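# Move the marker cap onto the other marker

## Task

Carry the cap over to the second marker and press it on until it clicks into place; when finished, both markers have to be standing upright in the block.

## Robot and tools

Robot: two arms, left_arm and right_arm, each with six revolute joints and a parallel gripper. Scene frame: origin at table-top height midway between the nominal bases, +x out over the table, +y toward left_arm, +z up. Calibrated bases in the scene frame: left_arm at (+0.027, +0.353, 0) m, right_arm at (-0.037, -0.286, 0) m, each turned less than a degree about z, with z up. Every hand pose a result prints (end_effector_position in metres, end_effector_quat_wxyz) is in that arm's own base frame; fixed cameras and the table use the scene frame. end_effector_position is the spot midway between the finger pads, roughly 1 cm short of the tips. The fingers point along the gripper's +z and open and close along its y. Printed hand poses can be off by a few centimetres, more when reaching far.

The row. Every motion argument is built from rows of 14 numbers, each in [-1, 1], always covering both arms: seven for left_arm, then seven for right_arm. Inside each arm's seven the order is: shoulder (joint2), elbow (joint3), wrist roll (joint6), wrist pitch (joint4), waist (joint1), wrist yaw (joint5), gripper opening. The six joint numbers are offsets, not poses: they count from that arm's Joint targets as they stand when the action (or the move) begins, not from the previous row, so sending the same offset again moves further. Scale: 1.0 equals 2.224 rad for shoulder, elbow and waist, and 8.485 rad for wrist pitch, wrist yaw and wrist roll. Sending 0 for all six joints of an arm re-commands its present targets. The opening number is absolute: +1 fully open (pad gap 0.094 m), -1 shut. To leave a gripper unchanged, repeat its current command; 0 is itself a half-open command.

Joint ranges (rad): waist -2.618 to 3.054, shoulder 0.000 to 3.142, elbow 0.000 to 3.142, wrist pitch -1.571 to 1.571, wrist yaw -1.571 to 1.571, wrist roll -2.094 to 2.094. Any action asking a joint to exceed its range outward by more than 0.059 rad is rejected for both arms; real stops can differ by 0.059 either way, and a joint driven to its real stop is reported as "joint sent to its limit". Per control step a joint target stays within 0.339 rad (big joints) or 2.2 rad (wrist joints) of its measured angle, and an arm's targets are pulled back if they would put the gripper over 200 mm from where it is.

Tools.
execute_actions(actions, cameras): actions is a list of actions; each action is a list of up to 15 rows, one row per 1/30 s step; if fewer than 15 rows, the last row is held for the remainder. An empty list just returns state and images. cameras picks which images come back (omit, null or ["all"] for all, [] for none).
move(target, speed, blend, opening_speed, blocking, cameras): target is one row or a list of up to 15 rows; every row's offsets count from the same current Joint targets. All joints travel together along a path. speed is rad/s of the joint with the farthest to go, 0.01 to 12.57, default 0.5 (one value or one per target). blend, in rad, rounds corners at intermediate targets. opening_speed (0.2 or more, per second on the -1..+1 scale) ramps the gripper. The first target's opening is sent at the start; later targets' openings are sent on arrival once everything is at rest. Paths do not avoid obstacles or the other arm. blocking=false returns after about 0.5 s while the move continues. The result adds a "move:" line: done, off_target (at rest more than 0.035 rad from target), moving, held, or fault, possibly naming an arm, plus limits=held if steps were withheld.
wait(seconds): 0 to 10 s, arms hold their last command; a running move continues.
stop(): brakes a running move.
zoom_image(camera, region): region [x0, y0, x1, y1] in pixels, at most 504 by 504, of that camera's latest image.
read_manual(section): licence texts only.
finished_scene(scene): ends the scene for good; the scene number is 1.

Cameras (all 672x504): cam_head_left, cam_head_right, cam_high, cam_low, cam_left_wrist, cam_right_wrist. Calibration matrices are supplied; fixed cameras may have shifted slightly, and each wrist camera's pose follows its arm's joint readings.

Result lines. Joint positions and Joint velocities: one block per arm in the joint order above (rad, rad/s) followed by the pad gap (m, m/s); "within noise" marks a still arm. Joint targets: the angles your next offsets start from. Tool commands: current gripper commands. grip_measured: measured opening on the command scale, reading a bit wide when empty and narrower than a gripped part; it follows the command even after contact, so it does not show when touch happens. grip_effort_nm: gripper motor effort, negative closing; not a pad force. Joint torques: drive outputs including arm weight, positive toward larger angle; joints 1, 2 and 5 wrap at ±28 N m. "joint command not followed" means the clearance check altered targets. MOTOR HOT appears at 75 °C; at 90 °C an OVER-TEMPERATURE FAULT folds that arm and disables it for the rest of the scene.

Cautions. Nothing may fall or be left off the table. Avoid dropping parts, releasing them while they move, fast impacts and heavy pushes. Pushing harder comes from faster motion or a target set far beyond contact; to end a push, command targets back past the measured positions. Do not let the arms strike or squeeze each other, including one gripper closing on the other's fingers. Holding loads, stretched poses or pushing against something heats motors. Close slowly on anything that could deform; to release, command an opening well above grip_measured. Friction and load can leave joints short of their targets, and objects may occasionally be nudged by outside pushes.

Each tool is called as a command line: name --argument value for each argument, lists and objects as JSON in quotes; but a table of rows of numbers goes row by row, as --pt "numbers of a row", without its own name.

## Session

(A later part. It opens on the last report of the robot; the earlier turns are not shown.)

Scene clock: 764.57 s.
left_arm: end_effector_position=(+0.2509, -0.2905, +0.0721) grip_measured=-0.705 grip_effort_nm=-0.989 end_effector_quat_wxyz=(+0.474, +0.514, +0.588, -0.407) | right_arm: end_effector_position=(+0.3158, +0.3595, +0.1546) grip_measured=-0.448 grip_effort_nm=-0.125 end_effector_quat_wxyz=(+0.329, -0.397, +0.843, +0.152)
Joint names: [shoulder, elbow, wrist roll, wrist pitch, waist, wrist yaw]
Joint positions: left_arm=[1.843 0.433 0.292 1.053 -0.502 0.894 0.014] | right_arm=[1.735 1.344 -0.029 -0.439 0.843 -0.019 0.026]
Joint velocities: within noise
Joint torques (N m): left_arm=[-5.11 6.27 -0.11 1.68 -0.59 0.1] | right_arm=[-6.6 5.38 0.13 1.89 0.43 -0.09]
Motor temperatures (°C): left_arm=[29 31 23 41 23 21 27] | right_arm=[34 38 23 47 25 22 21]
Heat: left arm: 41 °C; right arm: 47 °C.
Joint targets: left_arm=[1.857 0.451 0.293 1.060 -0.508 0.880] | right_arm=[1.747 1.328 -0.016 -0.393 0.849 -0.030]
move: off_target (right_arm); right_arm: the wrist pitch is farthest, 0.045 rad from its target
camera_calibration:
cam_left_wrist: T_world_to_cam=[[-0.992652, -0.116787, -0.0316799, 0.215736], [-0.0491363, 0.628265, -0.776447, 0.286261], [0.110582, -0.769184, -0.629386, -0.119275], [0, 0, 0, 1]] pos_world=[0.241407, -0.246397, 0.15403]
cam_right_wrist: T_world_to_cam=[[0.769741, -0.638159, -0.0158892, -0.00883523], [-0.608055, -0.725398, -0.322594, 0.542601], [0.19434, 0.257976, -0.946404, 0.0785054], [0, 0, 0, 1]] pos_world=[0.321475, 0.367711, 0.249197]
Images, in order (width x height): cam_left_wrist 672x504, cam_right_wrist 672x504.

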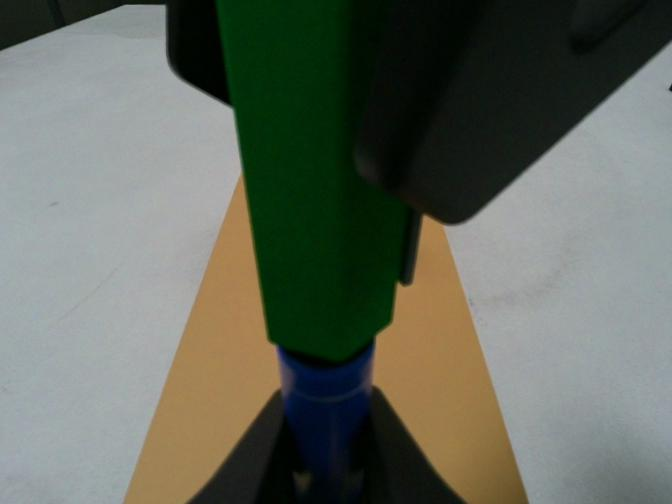

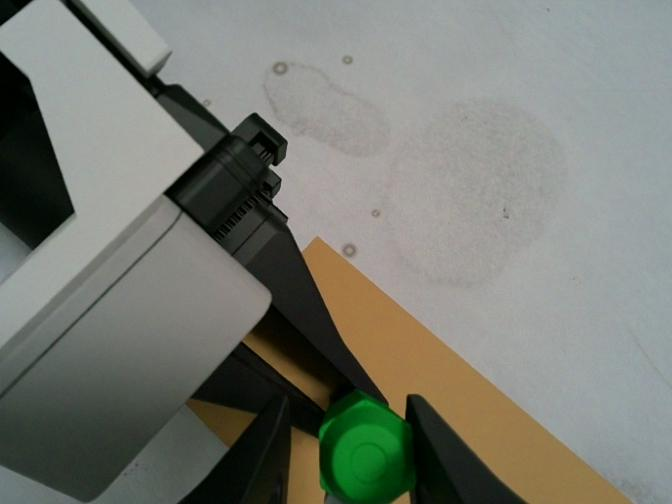

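move --target '[0, 0, 0, 0, 0, 0, -1.0, 0, 0, 0, 0, 0, 0, -1.0]' --speed 0.1 --opening_speed 0.3 --cameras '["cam_left_wrist", "cam_right_wrist", "cam_high"]'

zoom_image --camera "cam_right_wrist" --region '[200, 250, 450, 500]'

Scene clock: 793.53 s.
left_arm: end_effector_position=(+0.2509, -0.2905, +0.0721) grip_measured=-0.705 grip_effort_nm=-0.989 end_effector_quat_wxyz=(+0.474, +0.514, +0.588, -0.407) | right_arm: end_effector_position=(+0.3158, +0.3595, +0.1546) grip_measured=-0.644 grip_effort_nm=-1.062 end_effector_quat_wxyz=(+0.329, -0.397, +0.843, +0.152)
Joint names: [shoulder, elbow, wrist roll, wrist pitch, waist, wrist yaw]
Joint positions: left_arm=[1.843 0.433 0.292 1.053 -0.502 0.894 0.014] | right_arm=[1.735 1.344 -0.029 -0.439 0.843 -0.019 0.017]
Joint velocities: within noise
Joint torques (N m): left_arm=[-5.15 6.23 -0.1 1.65 -0.66 0.06] | right_arm=[-6.52 5.38 0.13 1.87 0.38 -0.08]
Motor temperatures (°C): left_arm=[30 31 23 41 23 21 27] | right_arm=[36 37 23 46 25 22 21]
Heat: left arm: 41 °C; right arm: 46 °C.
Joint targets: left_arm=[1.857 0.451 0.293 1.060 -0.508 0.880] | right_arm=[1.747 1.328 -0.016 -0.393 0.849 -0.030]
move: off_target (right_arm); right_arm: the wrist pitch is farthest, 0.046 rad from its target
camera_calibration:
cam_left_wrist: T_world_to_cam=[[-0.992652, -0.116787, -0.0316799, 0.215736], [-0.0491363, 0.628265, -0.776447, 0.286261], [0.110582, -0.769184, -0.629386, -0.119275], [0, 0, 0, 1]] pos_world=[0.241407, -0.246397, 0.15403]
cam_right_wrist: T_world_to_cam=[[0.769741, -0.638159, -0.0158892, -0.00883523], [-0.608055, -0.725398, -0.322594, 0.542601], [0.19434, 0.257976, -0.946404, 0.0785054], [0, 0, 0, 1]] pos_world=[0.321475, 0.367711, 0.249197]
Images, in order (width x height): cam_high 672x504, cam_left_wrist 672x504, cam_right_wrist 672x504.

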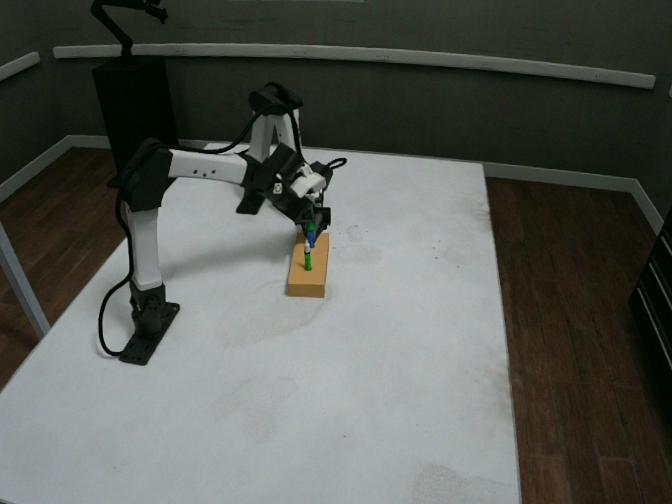

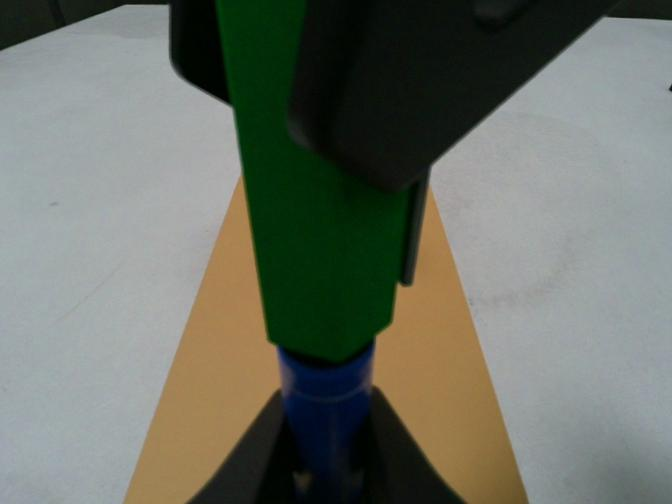

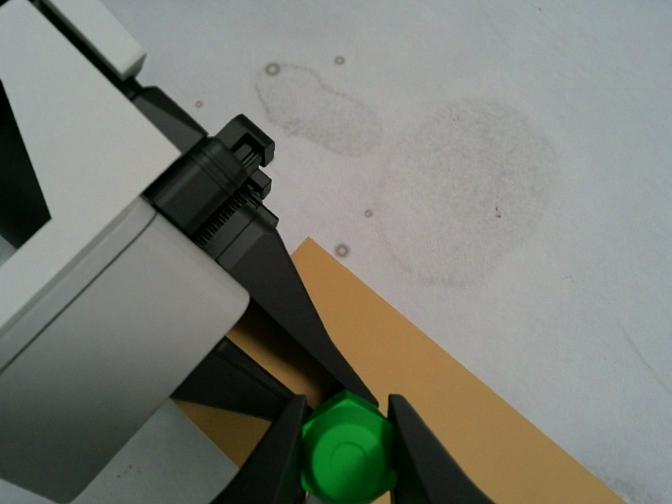

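Scaled by 2.016 from the camera's 672x504 image, which has a finer 960x720 frame.

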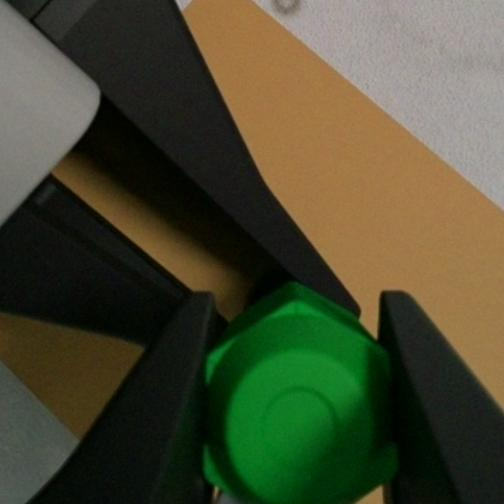

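move --target '[0, 0, 0, 0, 0, 0, -1.0, -0.0054, 0.03597, 0, -0.01402, 0, 0, -1.0]' --speed 0.1 --cameras '["cam_left_wrist", "cam_right_wrist", "cam_high"]'

zoom_image --camera "cam_left_wrist" --region '[150, 150, 500, 500]'

Scene clock: 812.00 s.
left_arm: end_effector_position=(+0.2514, -0.2914, +0.0736) grip_measured=-0.705 grip_effort_nm=-0.994 end_effector_quat_wxyz=(+0.476, +0.515, +0.585, -0.408) | right_arm: end_effector_position=(+0.3137, +0.3571, +0.1572) grip_measured=-0.644 grip_effort_nm=-1.053 end_effector_quat_wxyz=(+0.319, -0.399, +0.847, +0.147)
Joint names: [shoulder, elbow, wrist roll, wrist pitch, waist, wrist yaw]
Joint positions: left_arm=[1.843 0.438 0.292 1.053 -0.502 0.898 0.014] | right_arm=[1.735 1.369 -0.029 -0.486 0.843 -0.019 0.017]
Joint velocities: within noise
Joint torques (N m): left_arm=[-5.31 5.7 -0.16 1.64 -0.58 0.09] | right_arm=[-7.49 9.91 0.12 1.14 0.39 -0.09]
Motor temperatures (°C): left_arm=[30 31 23 41 23 21 27] | right_arm=[37 37 23 46 25 22 22]
Heat: left arm: 41 °C; right arm: 46 °C.
Joint targets: left_arm=[1.857 0.452 0.293 1.060 -0.508 0.880] | right_arm=[1.735 1.408 -0.016 -0.512 0.849 -0.030]
move: off_target (right_arm); right_arm: the elbow is farthest, 0.039 rad from its target
camera_calibration:
cam_left_wrist: T_world_to_cam=[[-0.99303, -0.112631, -0.0347187, 0.217714], [-0.0437084, 0.625493, -0.779005, 0.286076], [0.109456, -0.772058, -0.626056, -0.11978], [0, 0, 0, 1]] pos_world=[0.241811, -0.246895, 0.155424]
cam_right_wrist: T_world_to_cam=[[0.769476, -0.638456, -0.0167186, -0.00836566], [-0.612733, -0.730583, -0.301341, 0.540416], [0.180179, 0.242119, -0.95337, 0.0932431], [0, 0, 0, 1]] pos_world=[0.320768, 0.366902, 0.251605]
Images, in order (width x height): cam_high 672x504, cam_left_wrist 672x504, cam_right_wrist 672x504.

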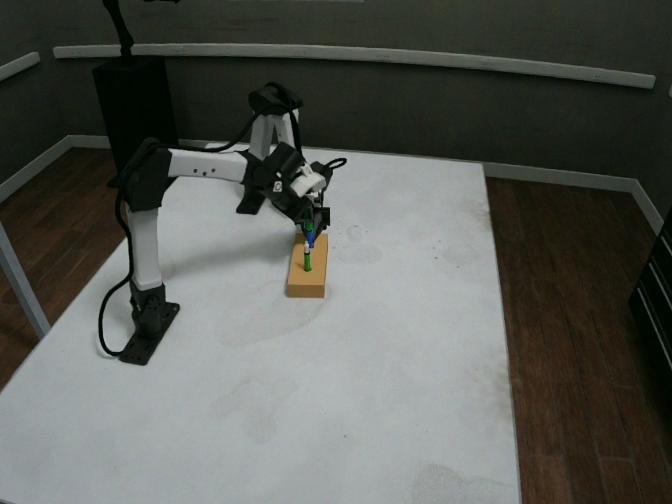

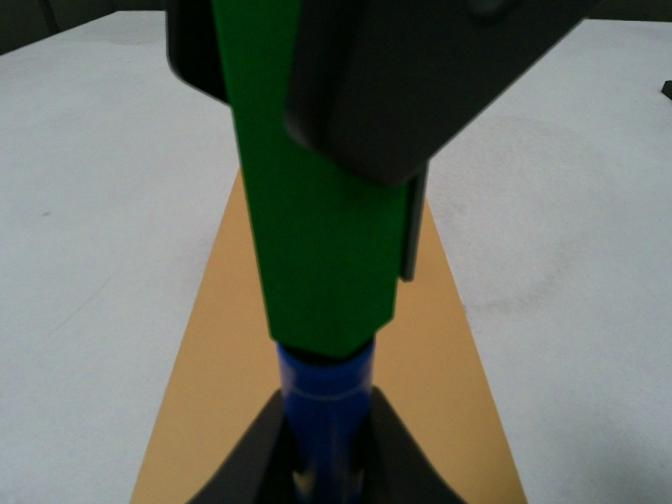

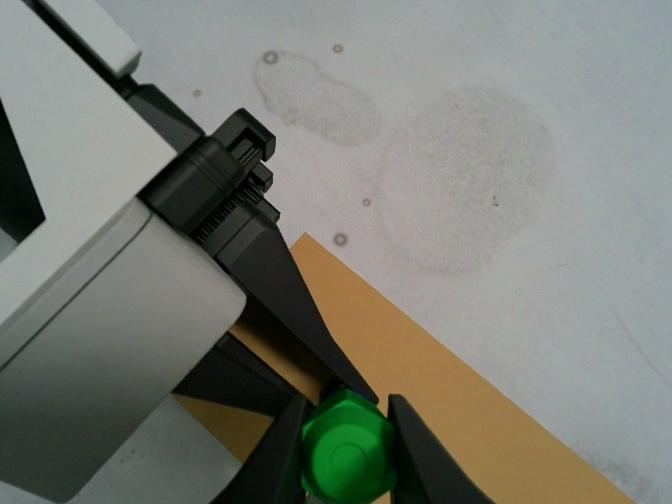

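Scaled by 1.440 from the camera's 672x504 image, which has a finer 960x720 frame.

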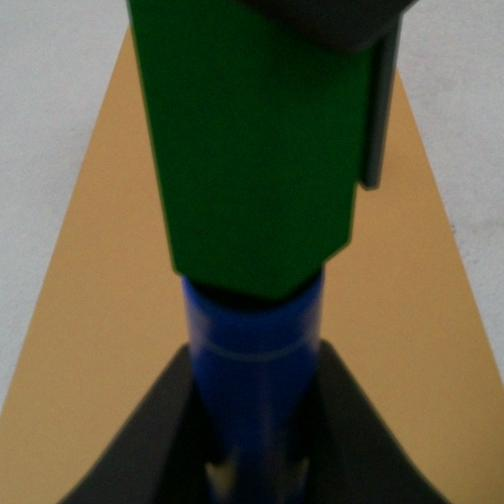

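move --pt "0 0 0 0 0 0 -1.0 -0.00378 0.01619 0 -0.0046 0 0 -1.0" --pt "0 0 0 0 0 0 -1.0 -0.0047 0.0508 0 -0.01391 0 0 -1.0" --speed 0.08 --cameras '["cam_left_wrist", "cam_right_wrist", "cam_high"]'

zoom_image --camera "cam_high" --region '[250, 130, 390, 310]'

Scene clock: 823.90 s.
left_arm: end_effector_position=(+0.2499, -0.2965, +0.0856) grip_measured=-0.705 grip_effort_nm=-0.984 end_effector_quat_wxyz=(+0.490, +0.522, +0.561, -0.416) | right_arm: end_effector_position=(+0.3103, +0.3525, +0.1707) grip_measured=-0.644 grip_effort_nm=-1.057 end_effector_quat_wxyz=(+0.299, -0.401, +0.855, +0.137)
Joint names: [shoulder, elbow, wrist roll, wrist pitch, waist, wrist yaw]
Joint positions: left_arm=[1.843 0.447 0.281 1.103 -0.509 0.924 0.014] | right_arm=[1.742 1.462 -0.029 -0.621 0.843 -0.016 0.017]
Joint velocities: within noise
Joint torques (N m): left_arm=[-5.44 4.83 -0.02 1.23 0.06 -0.15] | right_arm=[-8.91 11.34 0.15 1.23 0.36 -0.11]
Motor temperatures (°C): left_arm=[30 31 23 41 23 21 27] | right_arm=[38 39 23 44 25 22 23]
Heat: left arm: 41 °C; right arm: 44 °C.
Joint targets: left_arm=[1.857 0.451 0.293 1.060 -0.508 0.880] | right_arm=[1.725 1.521 -0.016 -0.630 0.849 -0.030]
move: off_target (left_arm, right_arm); left_arm: the wrist yaw is farthest, 0.044 rad from its target; right_arm: the elbow is farthest, 0.059 rad from its target
camera_calibration:
cam_left_wrist: T_world_to_cam=[[-0.994087, -0.0851621, -0.0673712, 0.22729], [0.00323085, 0.596956, -0.802267, 0.280269], [0.10854, -0.797741, -0.593151, -0.12627], [0, 0, 0, 1]] pos_world=[0.238745, -0.248682, 0.165266]
cam_right_wrist: T_world_to_cam=[[0.767747, -0.640553, -0.0160174, -0.00726921], [-0.622742, -0.740048, -0.25401, 0.537371], [0.150853, 0.20499, -0.967069, 0.132403], [0, 0, 0, 1]] pos_world=[0.320251, 0.365883, 0.264424]
Images, in order (width x height): cam_high 672x504, cam_left_wrist 672x504, cam_right_wrist 672x504.

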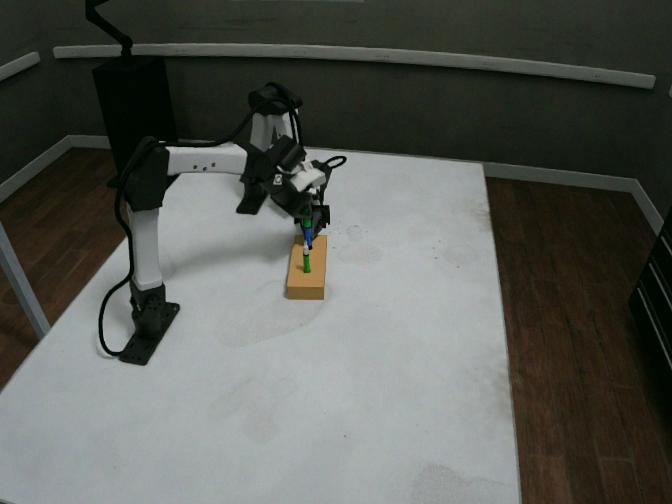

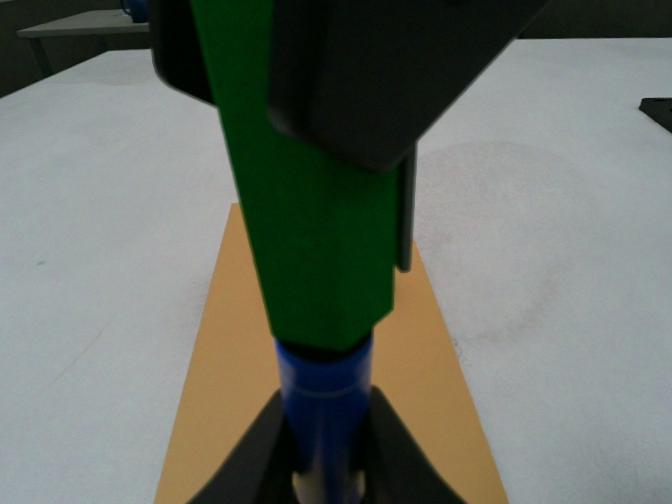

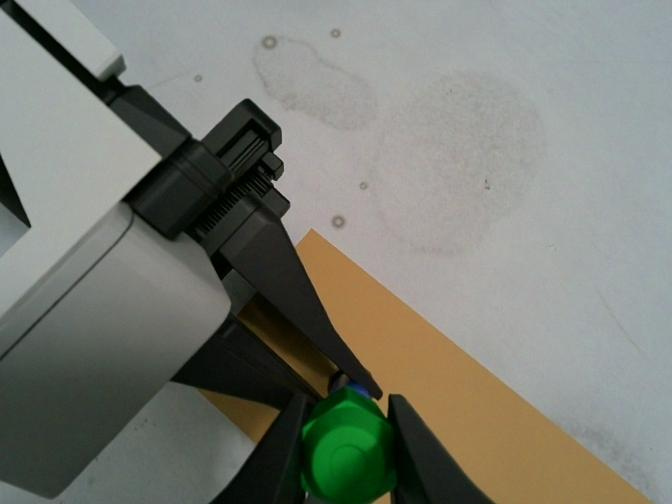

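Scaled by 2.800 from the camera's 672x504 image, which has a finer 960x720 frame.

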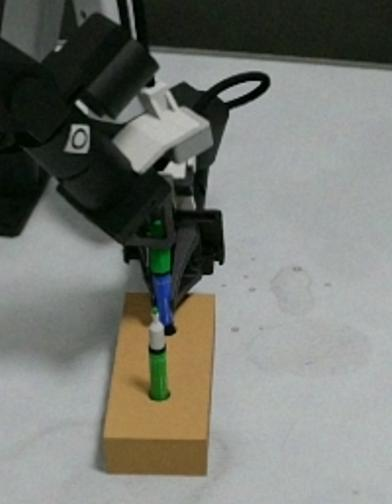

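move --target '[0, 0, 0, 0, 0, 0, -1.0, 0.00989, -0.08678, 0, 0.02793, 0, 0, -1.0]' --speed 0.15 --cameras '["cam_left_wrist", "cam_right_wrist", "cam_high"]'

zoom_image --camera "cam_high" --region '[250, 130, 390, 310]'

Scene clock: 941.63 s.
left_arm: end_effector_position=(+0.2531, -0.2942, +0.0730) grip_measured=-0.705 grip_effort_nm=-0.994 end_effector_quat_wxyz=(+0.475, +0.512, +0.587, -0.409) | right_arm: end_effector_position=(+0.3176, +0.3590, +0.1536) grip_measured=-0.644 grip_effort_nm=-1.057 end_effector_quat_wxyz=(+0.328, -0.396, +0.845, +0.147)
Joint names: [shoulder, elbow, wrist roll, wrist pitch, waist, wrist yaw]
Joint positions: left_arm=[1.854 0.447 0.28 1.06 -0.509 0.889 0.014] | right_arm=[1.742 1.353 -0.029 -0.446 0.843 -0.01 0.017]
Joint velocities: within noise
Joint torques (N m): left_arm=[-6.28 4.79 0.01 1.6 0.08 0.11] | right_arm=[-7.17 4.63 0.13 1.93 0.36 -0.18]
Motor temperatures (°C): left_arm=[30 30 23 36 23 21 28] | right_arm=[47 54 23 42 25 22 24]
Heat: left arm: 36 °C; right arm: 54 °C.
Joint targets: left_arm=[1.857 0.451 0.293 1.060 -0.508 0.880] | right_arm=[1.747 1.328 -0.016 -0.393 0.849 -0.030]
move: off_target (right_arm); right_arm: the wrist pitch is farthest, 0.053 rad from its target
camera_calibration:
cam_left_wrist: T_world_to_cam=[[-0.992764, -0.116678, -0.028373, 0.217313], [-0.0511072, 0.624388, -0.77944, 0.288985], [0.108659, -0.772351, -0.625834, -0.122372], [0, 0, 0, 1]] pos_world=[0.243806, -0.249598, 0.154828]
cam_right_wrist: T_world_to_cam=[[0.765799, -0.643013, -0.00930552, -0.00847888], [-0.612225, -0.724551, -0.316556, 0.543134], [0.196807, 0.248115, -0.948528, 0.0804939], [0, 0, 0, 1]] pos_world=[0.323171, 0.368104, 0.248204]
Images, in order (width x height): cam_high 672x504, cam_left_wrist 672x504, cam_right_wrist 672x504.

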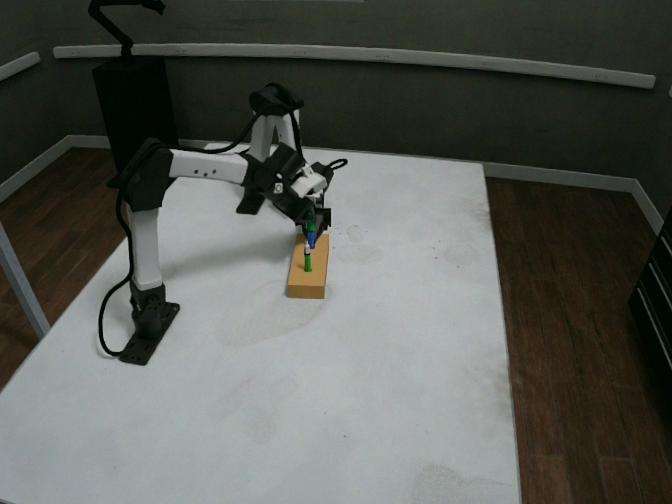

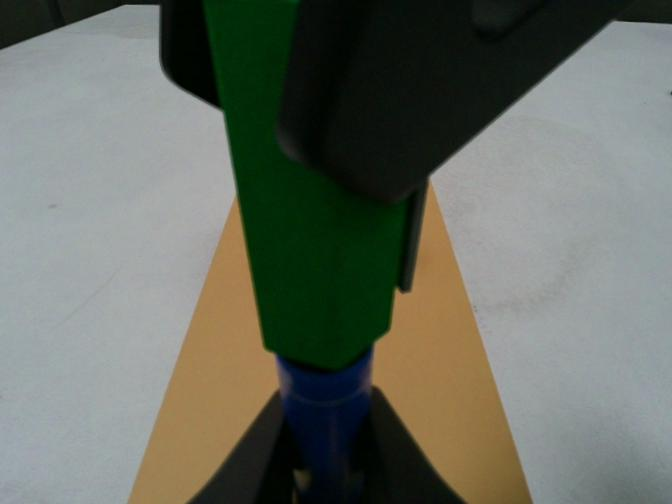

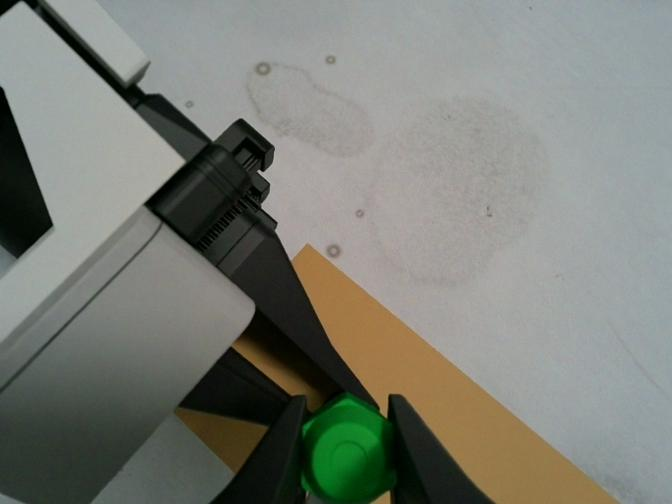

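Scaled by 2.800 from the camera's 672x504 image, which has a finer 960x720 frame.

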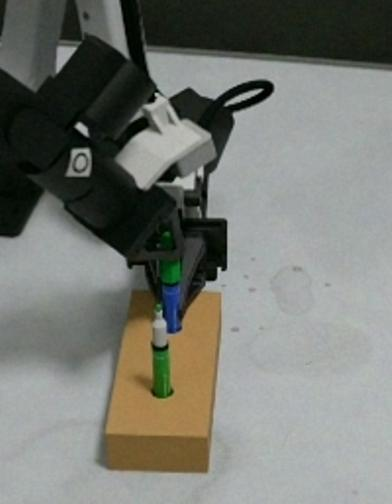

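move --target '[0.02248, -0.02698, 0, -0.03064, 0, -0.00943, -1.0, 0, 0, 0, 0, 0, 0, -1.0]' --speed 0.2 --cameras '["cam_left_wrist", "cam_right_wrist"]'

Scene clock: 950.17 s.
left_arm: end_effector_position=(+0.2513, -0.2917, +0.0671) grip_measured=-0.705 grip_effort_nm=-0.989 end_effector_quat_wxyz=(+0.466, +0.509, +0.598, -0.408) | right_arm: end_effector_position=(+0.3177, +0.3593, +0.1539) grip_measured=-0.644 grip_effort_nm=-1.053 end_effector_quat_wxyz=(+0.329, -0.396, +0.845, +0.147)
Joint names: [shoulder, elbow, wrist roll, wrist pitch, waist, wrist yaw]
Joint positions: left_arm=[1.854 0.437 0.28 1.043 -0.508 0.88 0.014] | right_arm=[1.742 1.353 -0.029 -0.445 0.843 -0.01 0.017]
Joint velocities: within noise
Joint torques (N m): left_arm=[-2.06 0.02 0.02 -0.52 0.01 -0.45] | right_arm=[-7.2 4.62 0.13 1.94 0.5 -0.17]
Motor temperatures (°C): left_arm=[31 30 23 36 23 21 28] | right_arm=[46 50 23 44 25 22 24]
Heat: left arm: 36 °C; right arm: 50 °C.
Joint targets: left_arm=[1.907 0.392 0.293 0.800 -0.508 0.800] | right_arm=[1.747 1.328 -0.016 -0.393 0.849 -0.030]
move: off_target (left_arm, right_arm); left_arm: the wrist pitch is farthest, 0.243 rad from its target; right_arm: the wrist pitch is farthest, 0.052 rad from its target
camera_calibration:
cam_left_wrist: T_world_to_cam=[[-0.992033, -0.125679, -0.00871126, 0.211528], [-0.0738457, 0.636128, -0.768042, 0.291072], [0.102068, -0.761279, -0.64034, -0.118126], [0, 0, 0, 1]] pos_world=[0.243394, -0.248502, 0.149757]
cam_right_wrist: T_world_to_cam=[[0.76578, -0.643036, -0.00925848, -0.00848619], [-0.611932, -0.72416, -0.318012, 0.543455], [0.197789, 0.249193, -0.948041, 0.079803], [0, 0, 0, 1]] pos_world=[0.323272, 0.368205, 0.248403]
Images, in order (width x height): cam_left_wrist 672x504, cam_right_wrist 672x504.

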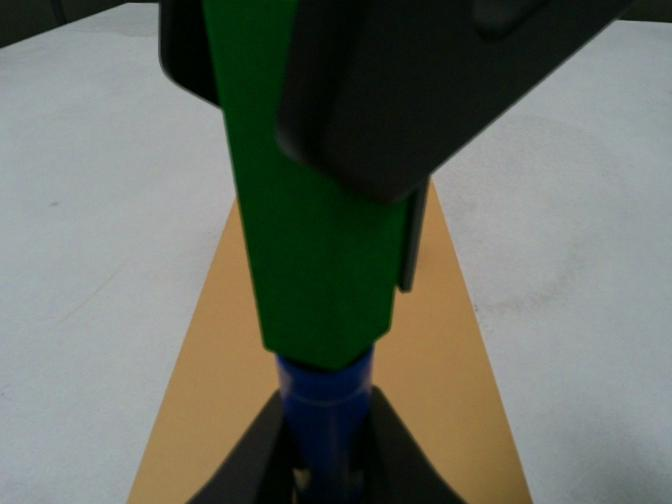

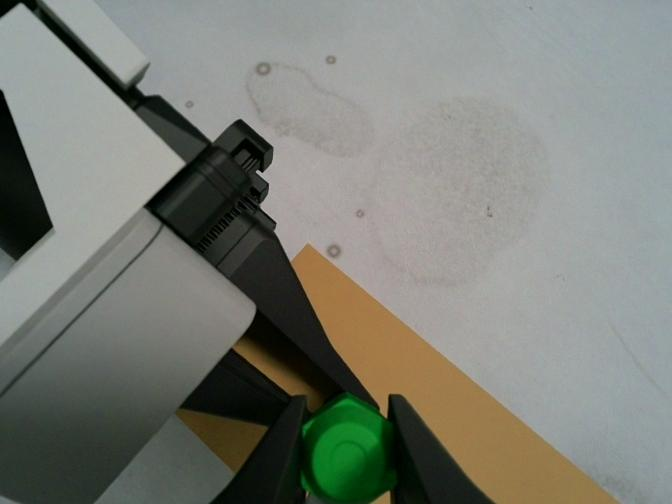

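move --pt "0 0 0 0 0 0 -1.0 -0.02113 0.03957 0 0.01379 0 0 -1.0" --pt "0 0 0 0 0 0 -1.0 -0.03013 0.04676 0 0.02074 0 0 -1.0" --speed 0.12 --cameras '["cam_left_wrist", "cam_right_wrist"]'

Scene clock: 960.87 s.
left_arm: end_effector_position=(+0.2513, -0.2917, +0.0671) grip_measured=-0.705 grip_effort_nm=-0.994 end_effector_quat_wxyz=(+0.466, +0.509, +0.598, -0.408) | right_arm: end_effector_position=(+0.3190, +0.3607, +0.1578) grip_measured=-0.644 grip_effort_nm=-1.062 end_effector_quat_wxyz=(+0.334, -0.395, +0.843, +0.149)
Joint names: [shoulder, elbow, wrist roll, wrist pitch, waist, wrist yaw]
Joint positions: left_arm=[1.854 0.437 0.28 1.043 -0.508 0.88 0.014] | right_arm=[1.74 1.357 -0.029 -0.439 0.843 -0.01 0.017]
Joint velocities: within noise
Joint torques (N m): left_arm=[-2.06 0.01 0.02 -0.51 0.03 -0.45] | right_arm=[-12.4 12.74 0.15 3.6 0.38 -0.17]
Motor temperatures (°C): left_arm=[30 29 23 34 23 21 28] | right_arm=[45 48 23 47 25 22 24]
Heat: left arm: 34 °C; right arm: 48 °C.
Joint targets: left_arm=[1.907 0.392 0.293 0.800 -0.508 0.800] | right_arm=[1.680 1.432 -0.016 -0.217 0.849 -0.030]
move: off_target (left_arm, right_arm); left_arm: the wrist pitch is farthest, 0.243 rad from its target; right_arm: the wrist pitch is farthest, 0.222 rad from its target
camera_calibration:
cam_left_wrist: T_world_to_cam=[[-0.992033, -0.125679, -0.00871126, 0.211528], [-0.0738457, 0.636128, -0.768042, 0.291072], [0.102068, -0.761279, -0.64034, -0.118126], [0, 0, 0, 1]] pos_world=[0.243394, -0.248502, 0.149757]
cam_right_wrist: T_world_to_cam=[[0.765876, -0.642927, -0.00886505, -0.00860311], [-0.609101, -0.721027, -0.330325, 0.546441], [0.205983, 0.258388, -0.943825, 0.0764673], [0, 0, 0, 1]] pos_world=[0.323676, 0.36871, 0.252599]
Images, in order (width x height): cam_left_wrist 672x504, cam_right_wrist 672x504.

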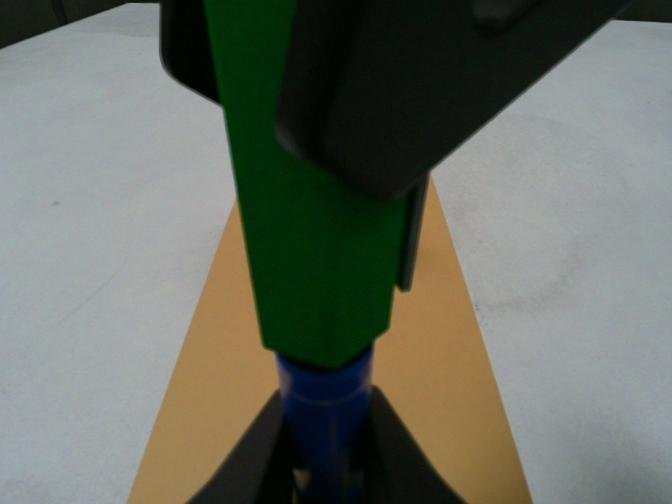

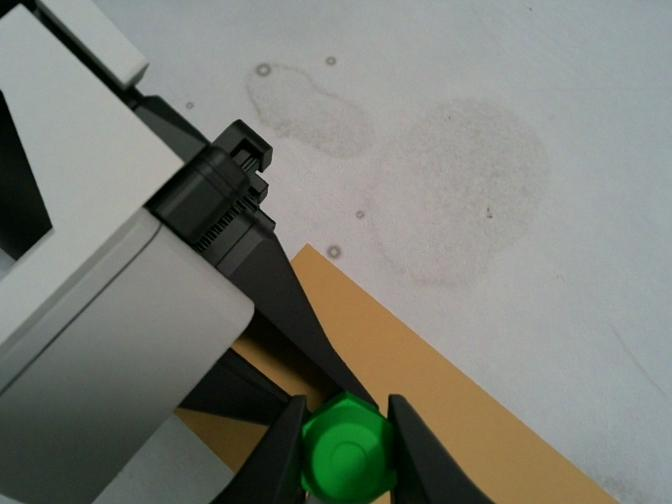

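move --pt "0.0054 -0.0054 0 -0.00707 0 -0.00236 -1.0 0 0 0 0 0 0 -1.0" --pt "0.0054 -0.0054 0 -0.00707 0 -0.00236 -1.0 -0.01124 0.01102 0 0.01025 0 0 -1.0" --speed 0.1 --cameras '["cam_left_wrist", "cam_right_wrist"]'

Scene clock: 970.67 s.
left_arm: end_effector_position=(+0.2489, -0.2904, +0.0641) grip_measured=-0.705 grip_effort_nm=-0.994 end_effector_quat_wxyz=(+0.461, +0.508, +0.602, -0.409) | right_arm: end_effector_position=(+0.3197, +0.3615, +0.1594) grip_measured=-0.644 grip_effort_nm=-1.057 end_effector_quat_wxyz=(+0.337, -0.394, +0.842, +0.151)
Joint names: [shoulder, elbow, wrist roll, wrist pitch, waist, wrist yaw]
Joint positions: left_arm=[1.854 0.429 0.28 1.038 -0.508 0.88 0.014] | right_arm=[1.738 1.357 -0.029 -0.432 0.843 -0.01 0.017]
Joint velocities: within noise
Joint torques (N m): left_arm=[-1.13 -0.35 0 -1.04 0.05 -0.63] | right_arm=[-14.26 14.63 0.13 4.41 0.44 -0.17]
Motor temperatures (°C): left_arm=[30 29 23 33 23 21 28] | right_arm=[48 52 23 54 25 22 24]
Heat: left arm: 33 °C; right arm: 54 °C.
Joint targets: left_arm=[1.919 0.379 0.293 0.740 -0.508 0.780] | right_arm=[1.655 1.456 -0.016 -0.130 0.849 -0.030]
move: off_target (left_arm, right_arm); left_arm: the wrist pitch is farthest, 0.298 rad from its target; right_arm: the wrist pitch is farthest, 0.302 rad from its target
camera_calibration:
cam_left_wrist: T_world_to_cam=[[-0.992069, -0.125686, 0.00151224, 0.208719], [-0.0823487, 0.640815, -0.763266, 0.290988], [0.0949627, -0.757337, -0.646082, -0.115489], [0, 0, 0, 1]] pos_world=[0.241993, -0.247701, 0.147171]
cam_right_wrist: T_world_to_cam=[[0.765922, -0.642875, -0.00867263, -0.00870894], [-0.60748, -0.719203, -0.337217, 0.547925], [0.210551, 0.263551, -0.941387, 0.0738297], [0, 0, 0, 1]] pos_world=[0.323979, 0.369012, 0.254197]
Images, in order (width x height): cam_left_wrist 672x504, cam_right_wrist 672x504.

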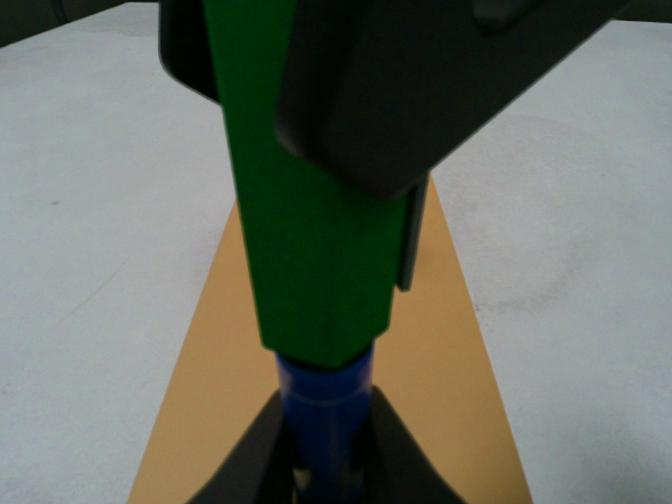

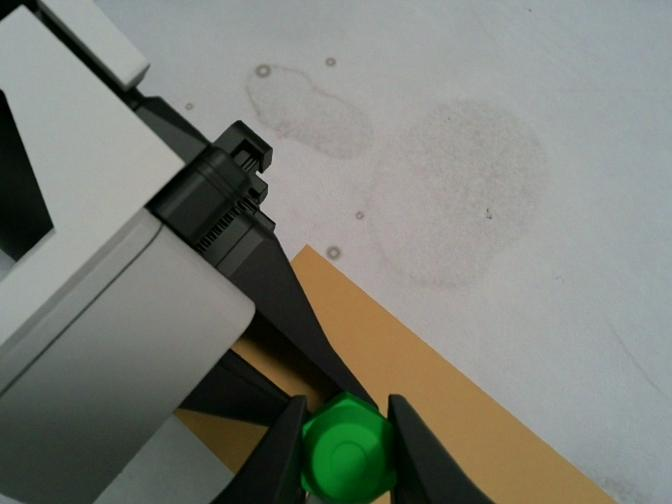

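move --pt "-0.02923 0.02248 0 0.03512 0 0.01179 -1.0 0.03732 -0.04451 0 -0.03559 0 0 -1.0" --pt "-0.02923 0.02248 0 0.03512 0 0.01179 -1.0 0.03732 -0.04451 0 -0.03559 0 0 -0.35" --pt "-0.02923 0.02248 0 0.03512 0 0.01179 -1.0 -0.03147 -0.0589 0 -0.05162 0 0 -0.35" --speed '[0.4, 0.3, 0.3]' --cameras '["cam_left_wrist", "cam_right_wrist"]'

Scene clock: 1059.23 s.
left_arm: end_effector_position=(+0.2508, -0.2895, +0.0638) grip_measured=-0.705 grip_effort_nm=-0.994 end_effector_quat_wxyz=(+0.462, +0.505, +0.605, -0.406) | right_arm: end_effector_position=(+0.2406, +0.0027, +0.1274) grip_measured=-0.607 grip_effort_nm=-0.032 end_effector_quat_wxyz=(+0.630, -0.014, +0.777, -0.003)
Joint names: [shoulder, elbow, wrist roll, wrist pitch, waist, wrist yaw]
Joint positions: left_arm=[1.854 0.429 0.277 1.038 -0.506 0.872 0.014] | right_arm=[0.004 0.019 -0.025 -0.224 0.004 -0.01 0.018]
Joint velocities: within noise
Joint torques (N m): left_arm=[-1.13 -0.4 0.04 -1.01 -0.08 -0.58] | right_arm=[0.06 0.05 0.06 -0.06 -0.21 -0.03]
Motor temperatures (°C): left_arm=[27 27 23 31 23 22 28] | right_arm=[55 63 23 75 25 22 24]
Heat: left arm: 31 °C; right arm: 75 °C.
Joint targets: left_arm=[1.918 0.380 0.293 0.744 -0.508 0.781] | right_arm=[0.004 0.019 -0.021 -0.219 0.004 -0.015]
Tool commands: left_gripper/opening=-1.0 right_gripper/opening=-0.606793
OVER-TEMPERATURE FAULT: ARM FOLDED TO REST. Before this call, the wrist pitch of the right arm reached 90 °C. The right arm's motors are now idle, so it may still sink, and the gripper idles too, so what it holds may stay or slip. The right arm ran none of this call's commands. The stop is over, but the right arm and its gripper will run no more commands in this scene. This fault puts only its own arm into a fault stop.
MOTOR HOT: on. The wrist pitch of the right arm reports 75 °C.
move: fault (right_arm); path passed 0 of 3 targets; target 2's new numbers were not sent; right_arm: the shoulder is farthest, 1.581 rad from its target
camera_calibration:
cam_left_wrist: T_world_to_cam=[[-0.990753, -0.135652, 0.00276856, 0.207404], [-0.089961, 0.641492, -0.761837, 0.292324], [0.101569, -0.755041, -0.647763, -0.116178], [0, 0, 0, 1]] pos_world=[0.243584, -0.247108, 0.146873]
cam_right_wrist: T_world_to_cam=[[0.0320115, -0.999474, 0.00511669, -0.00323824], [-0.581694, -0.0227932, -0.813088, 0.283627], [0.812777, 0.0230518, -0.582118, -0.0351028], [0, 0, 0, 1]] pos_world=[0.193619, 0.00403743, 0.210196]
Images, in order (width x height): cam_left_wrist 672x504, cam_right_wrist 672x504.

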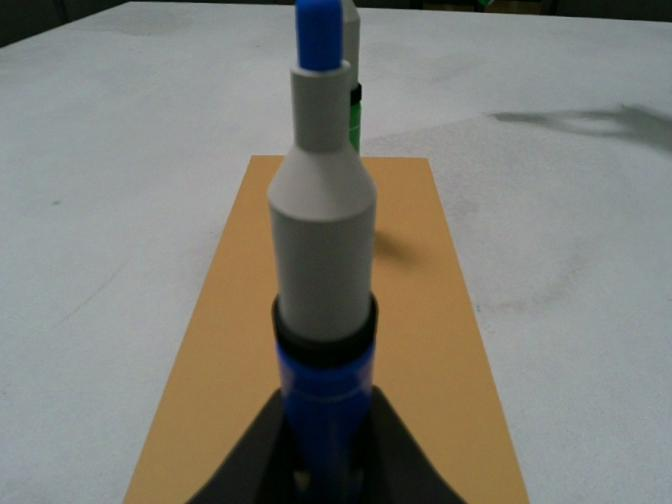

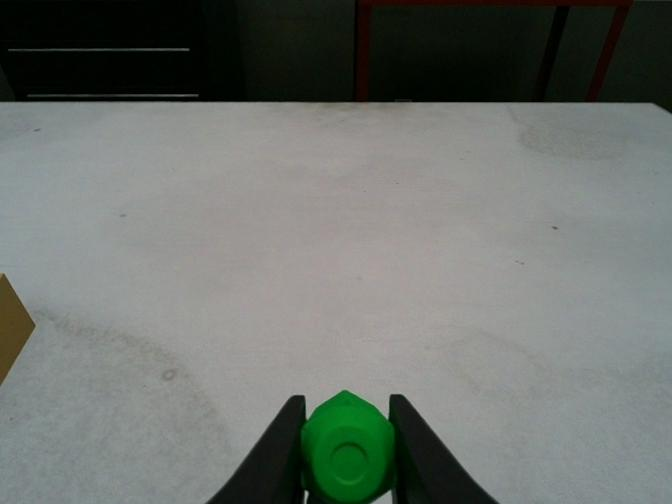

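move --pt "-0.02878 0.02203 -0.0012 0.03465 0.0009 0.01072 -1.0 0 0 0 0 0 0 -0.6" --pt "-0.02878 0.02203 -0.0012 0.03465 0.0009 0.01072 0.0 0 0 0 0 0 0 -0.6" --pt "-0.08049 -0.0072 0.01061 0.02074 0.0616 0.0277 0.0 0 0 0 0 0 0 -0.6" --pt "-0.23291 0 0.03382 -0.03818 0.14613 0.04702 0.0 0 0 0 0 0 0 -0.6" --speed '[0.3, 0.3, 0.25, 0.5]'

Scene clock: 1111.53 s.
left_arm: end_effector_position=(+0.2395, -0.2059, +0.1141) grip_measured=-0.002 grip_effort_nm=0.129 end_effector_quat_wxyz=(+0.473, +0.504, +0.598, -0.406) | right_arm: end_effector_position=(+0.2406, +0.0027, +0.1274) grip_measured=-0.607 grip_effort_nm=-0.027 end_effector_quat_wxyz=(+0.630, -0.014, +0.777, -0.003)
Joint names: [shoulder, elbow, wrist roll, wrist pitch, waist, wrist yaw]
Joint positions: left_arm=[1.414 0.377 0.542 0.446 -0.188 1.157 0.047] | right_arm=[0.004 0.019 -0.025 -0.224 0.004 -0.01 0.018]
Joint velocities: within noise
Joint torques (N m): left_arm=[-5.19 6.42 0.27 1.04 0.29 0.5] | right_arm=[0.21 0.17 0.04 -0.06 -0.1 -0.06]
Motor temperatures (°C): left_arm=[27 26 23 30 23 22 28] | right_arm=[40 45 23 60 25 22 23]
Heat: left arm: 30 °C; right arm: 60 °C.
Joint targets: left_arm=[1.400 0.380 0.580 0.420 -0.183 1.180] | right_arm=[0.004 0.019 -0.021 -0.219 0.004 -0.015]
Tool commands: left_gripper/opening=+0.0 right_gripper/opening=-0.60679
OVER-TEMPERATURE FAULT: ARM FOLDED TO REST. As an earlier result told, the right arm's stop is over, but it will run no more commands in this scene. The right arm ran none of this call's commands.
MOTOR HOT: cleared for the motors of the right arm.
move: fault (right_arm), off_target (left_arm); left_arm: the wrist roll is farthest, 0.038 rad from its target
camera_calibration:
cam_left_wrist: T_world_to_cam=[[-0.990374, -0.137751, -0.013589, 0.20869], [-0.0768402, 0.628783, -0.773775, 0.271719], [0.115133, -0.765282, -0.633314, -0.0262737], [0, 0, 0, 1]] pos_world=[0.230585, -0.162212, 0.196445]
cam_right_wrist: T_world_to_cam=[[0.0320115, -0.999474, 0.00511669, -0.00323824], [-0.581694, -0.0227932, -0.813088, 0.283627], [0.812777, 0.0230518, -0.582118, -0.0351028], [0, 0, 0, 1]] pos_world=[0.193619, 0.00403743, 0.210196]

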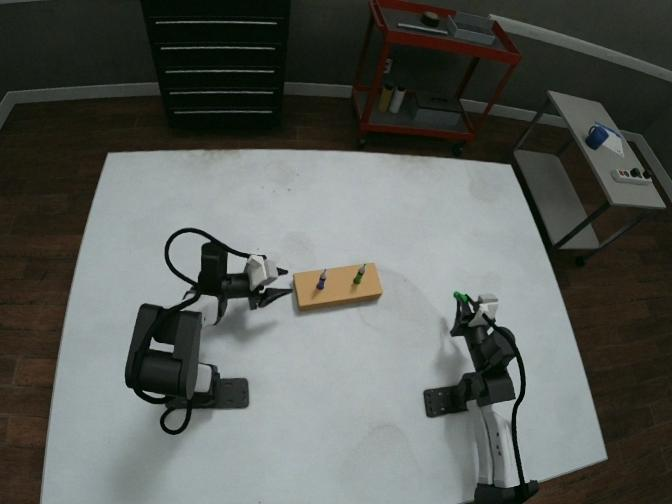

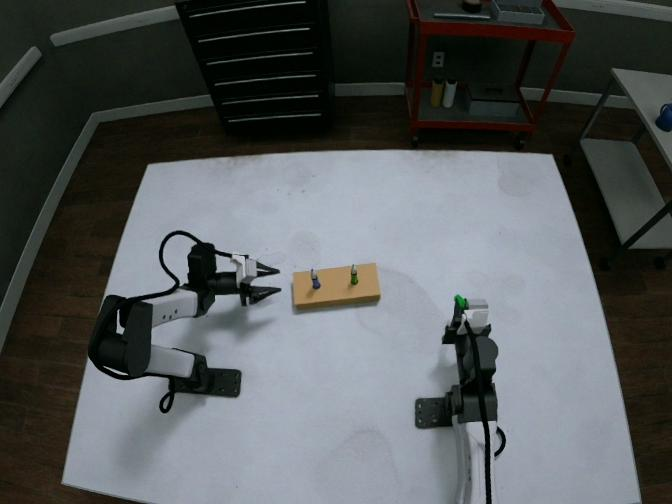

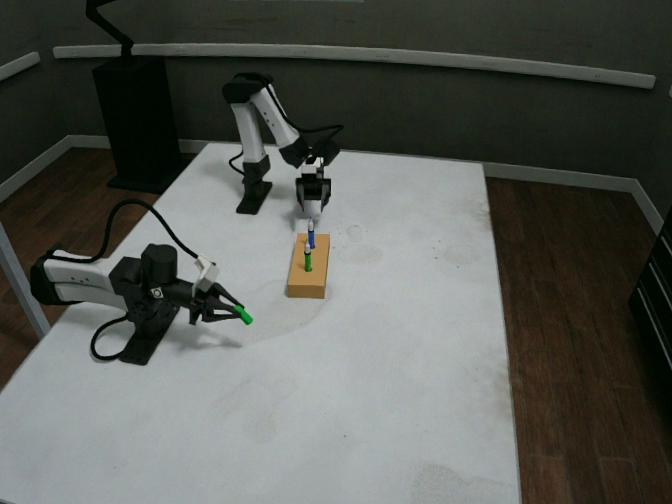

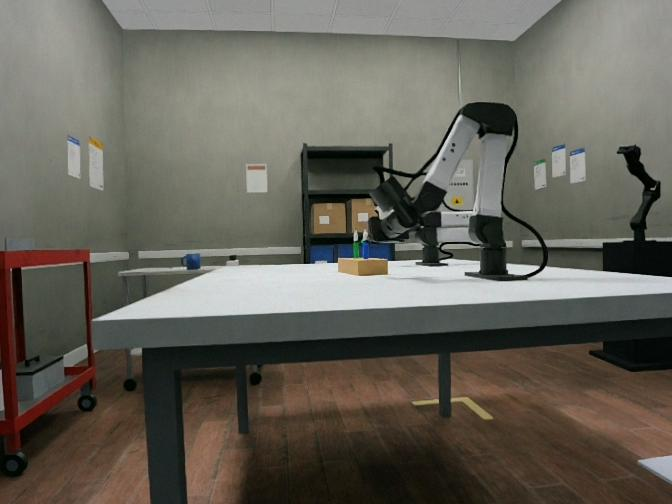

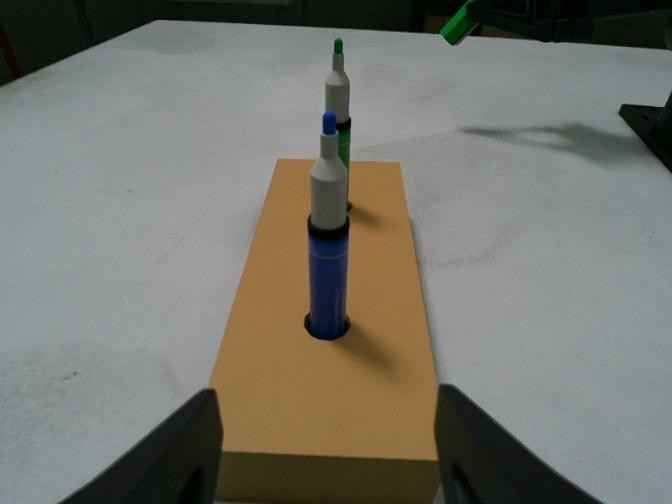

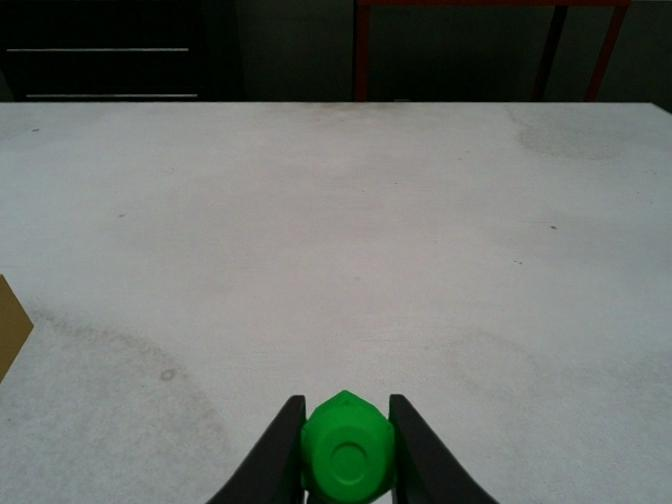

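zoom_image --camera "cam_high" --region '[130, 230, 290, 350]'

zoom_image --camera "cam_left_wrist" --region '[400, 0, 672, 120]'

zoom_image --camera "cam_head_right" --region '[400, 250, 540, 400]'

zoom_image --camera "cam_head_left" --region '[400, 250, 560, 400]'

Scaled by 3.150 from the camera's 672x504 image, which has a finer 960x720 frame.

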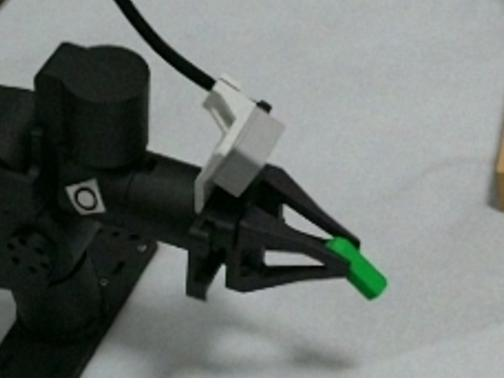

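Scaled by 1.853 from the camera's 672x504 image, which has a finer 960x720 frame.

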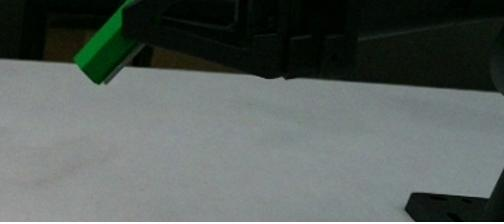

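Scaled by 3.360 from the camera's 672x504 image, which has a finer 960x720 frame.

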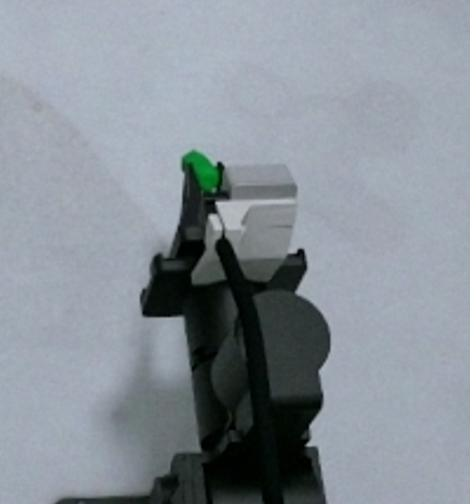

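Scaled by 3.150 from the camera's 672x504 image, which has a finer 960x720 frame.

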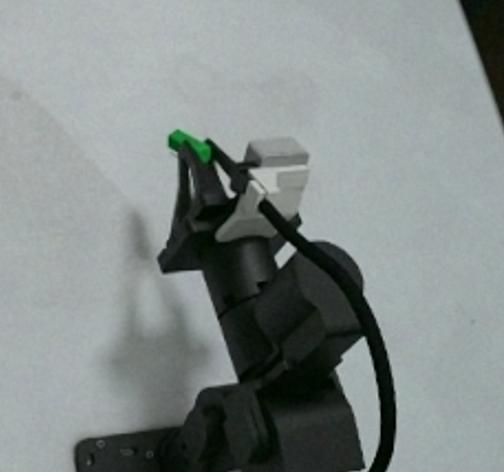

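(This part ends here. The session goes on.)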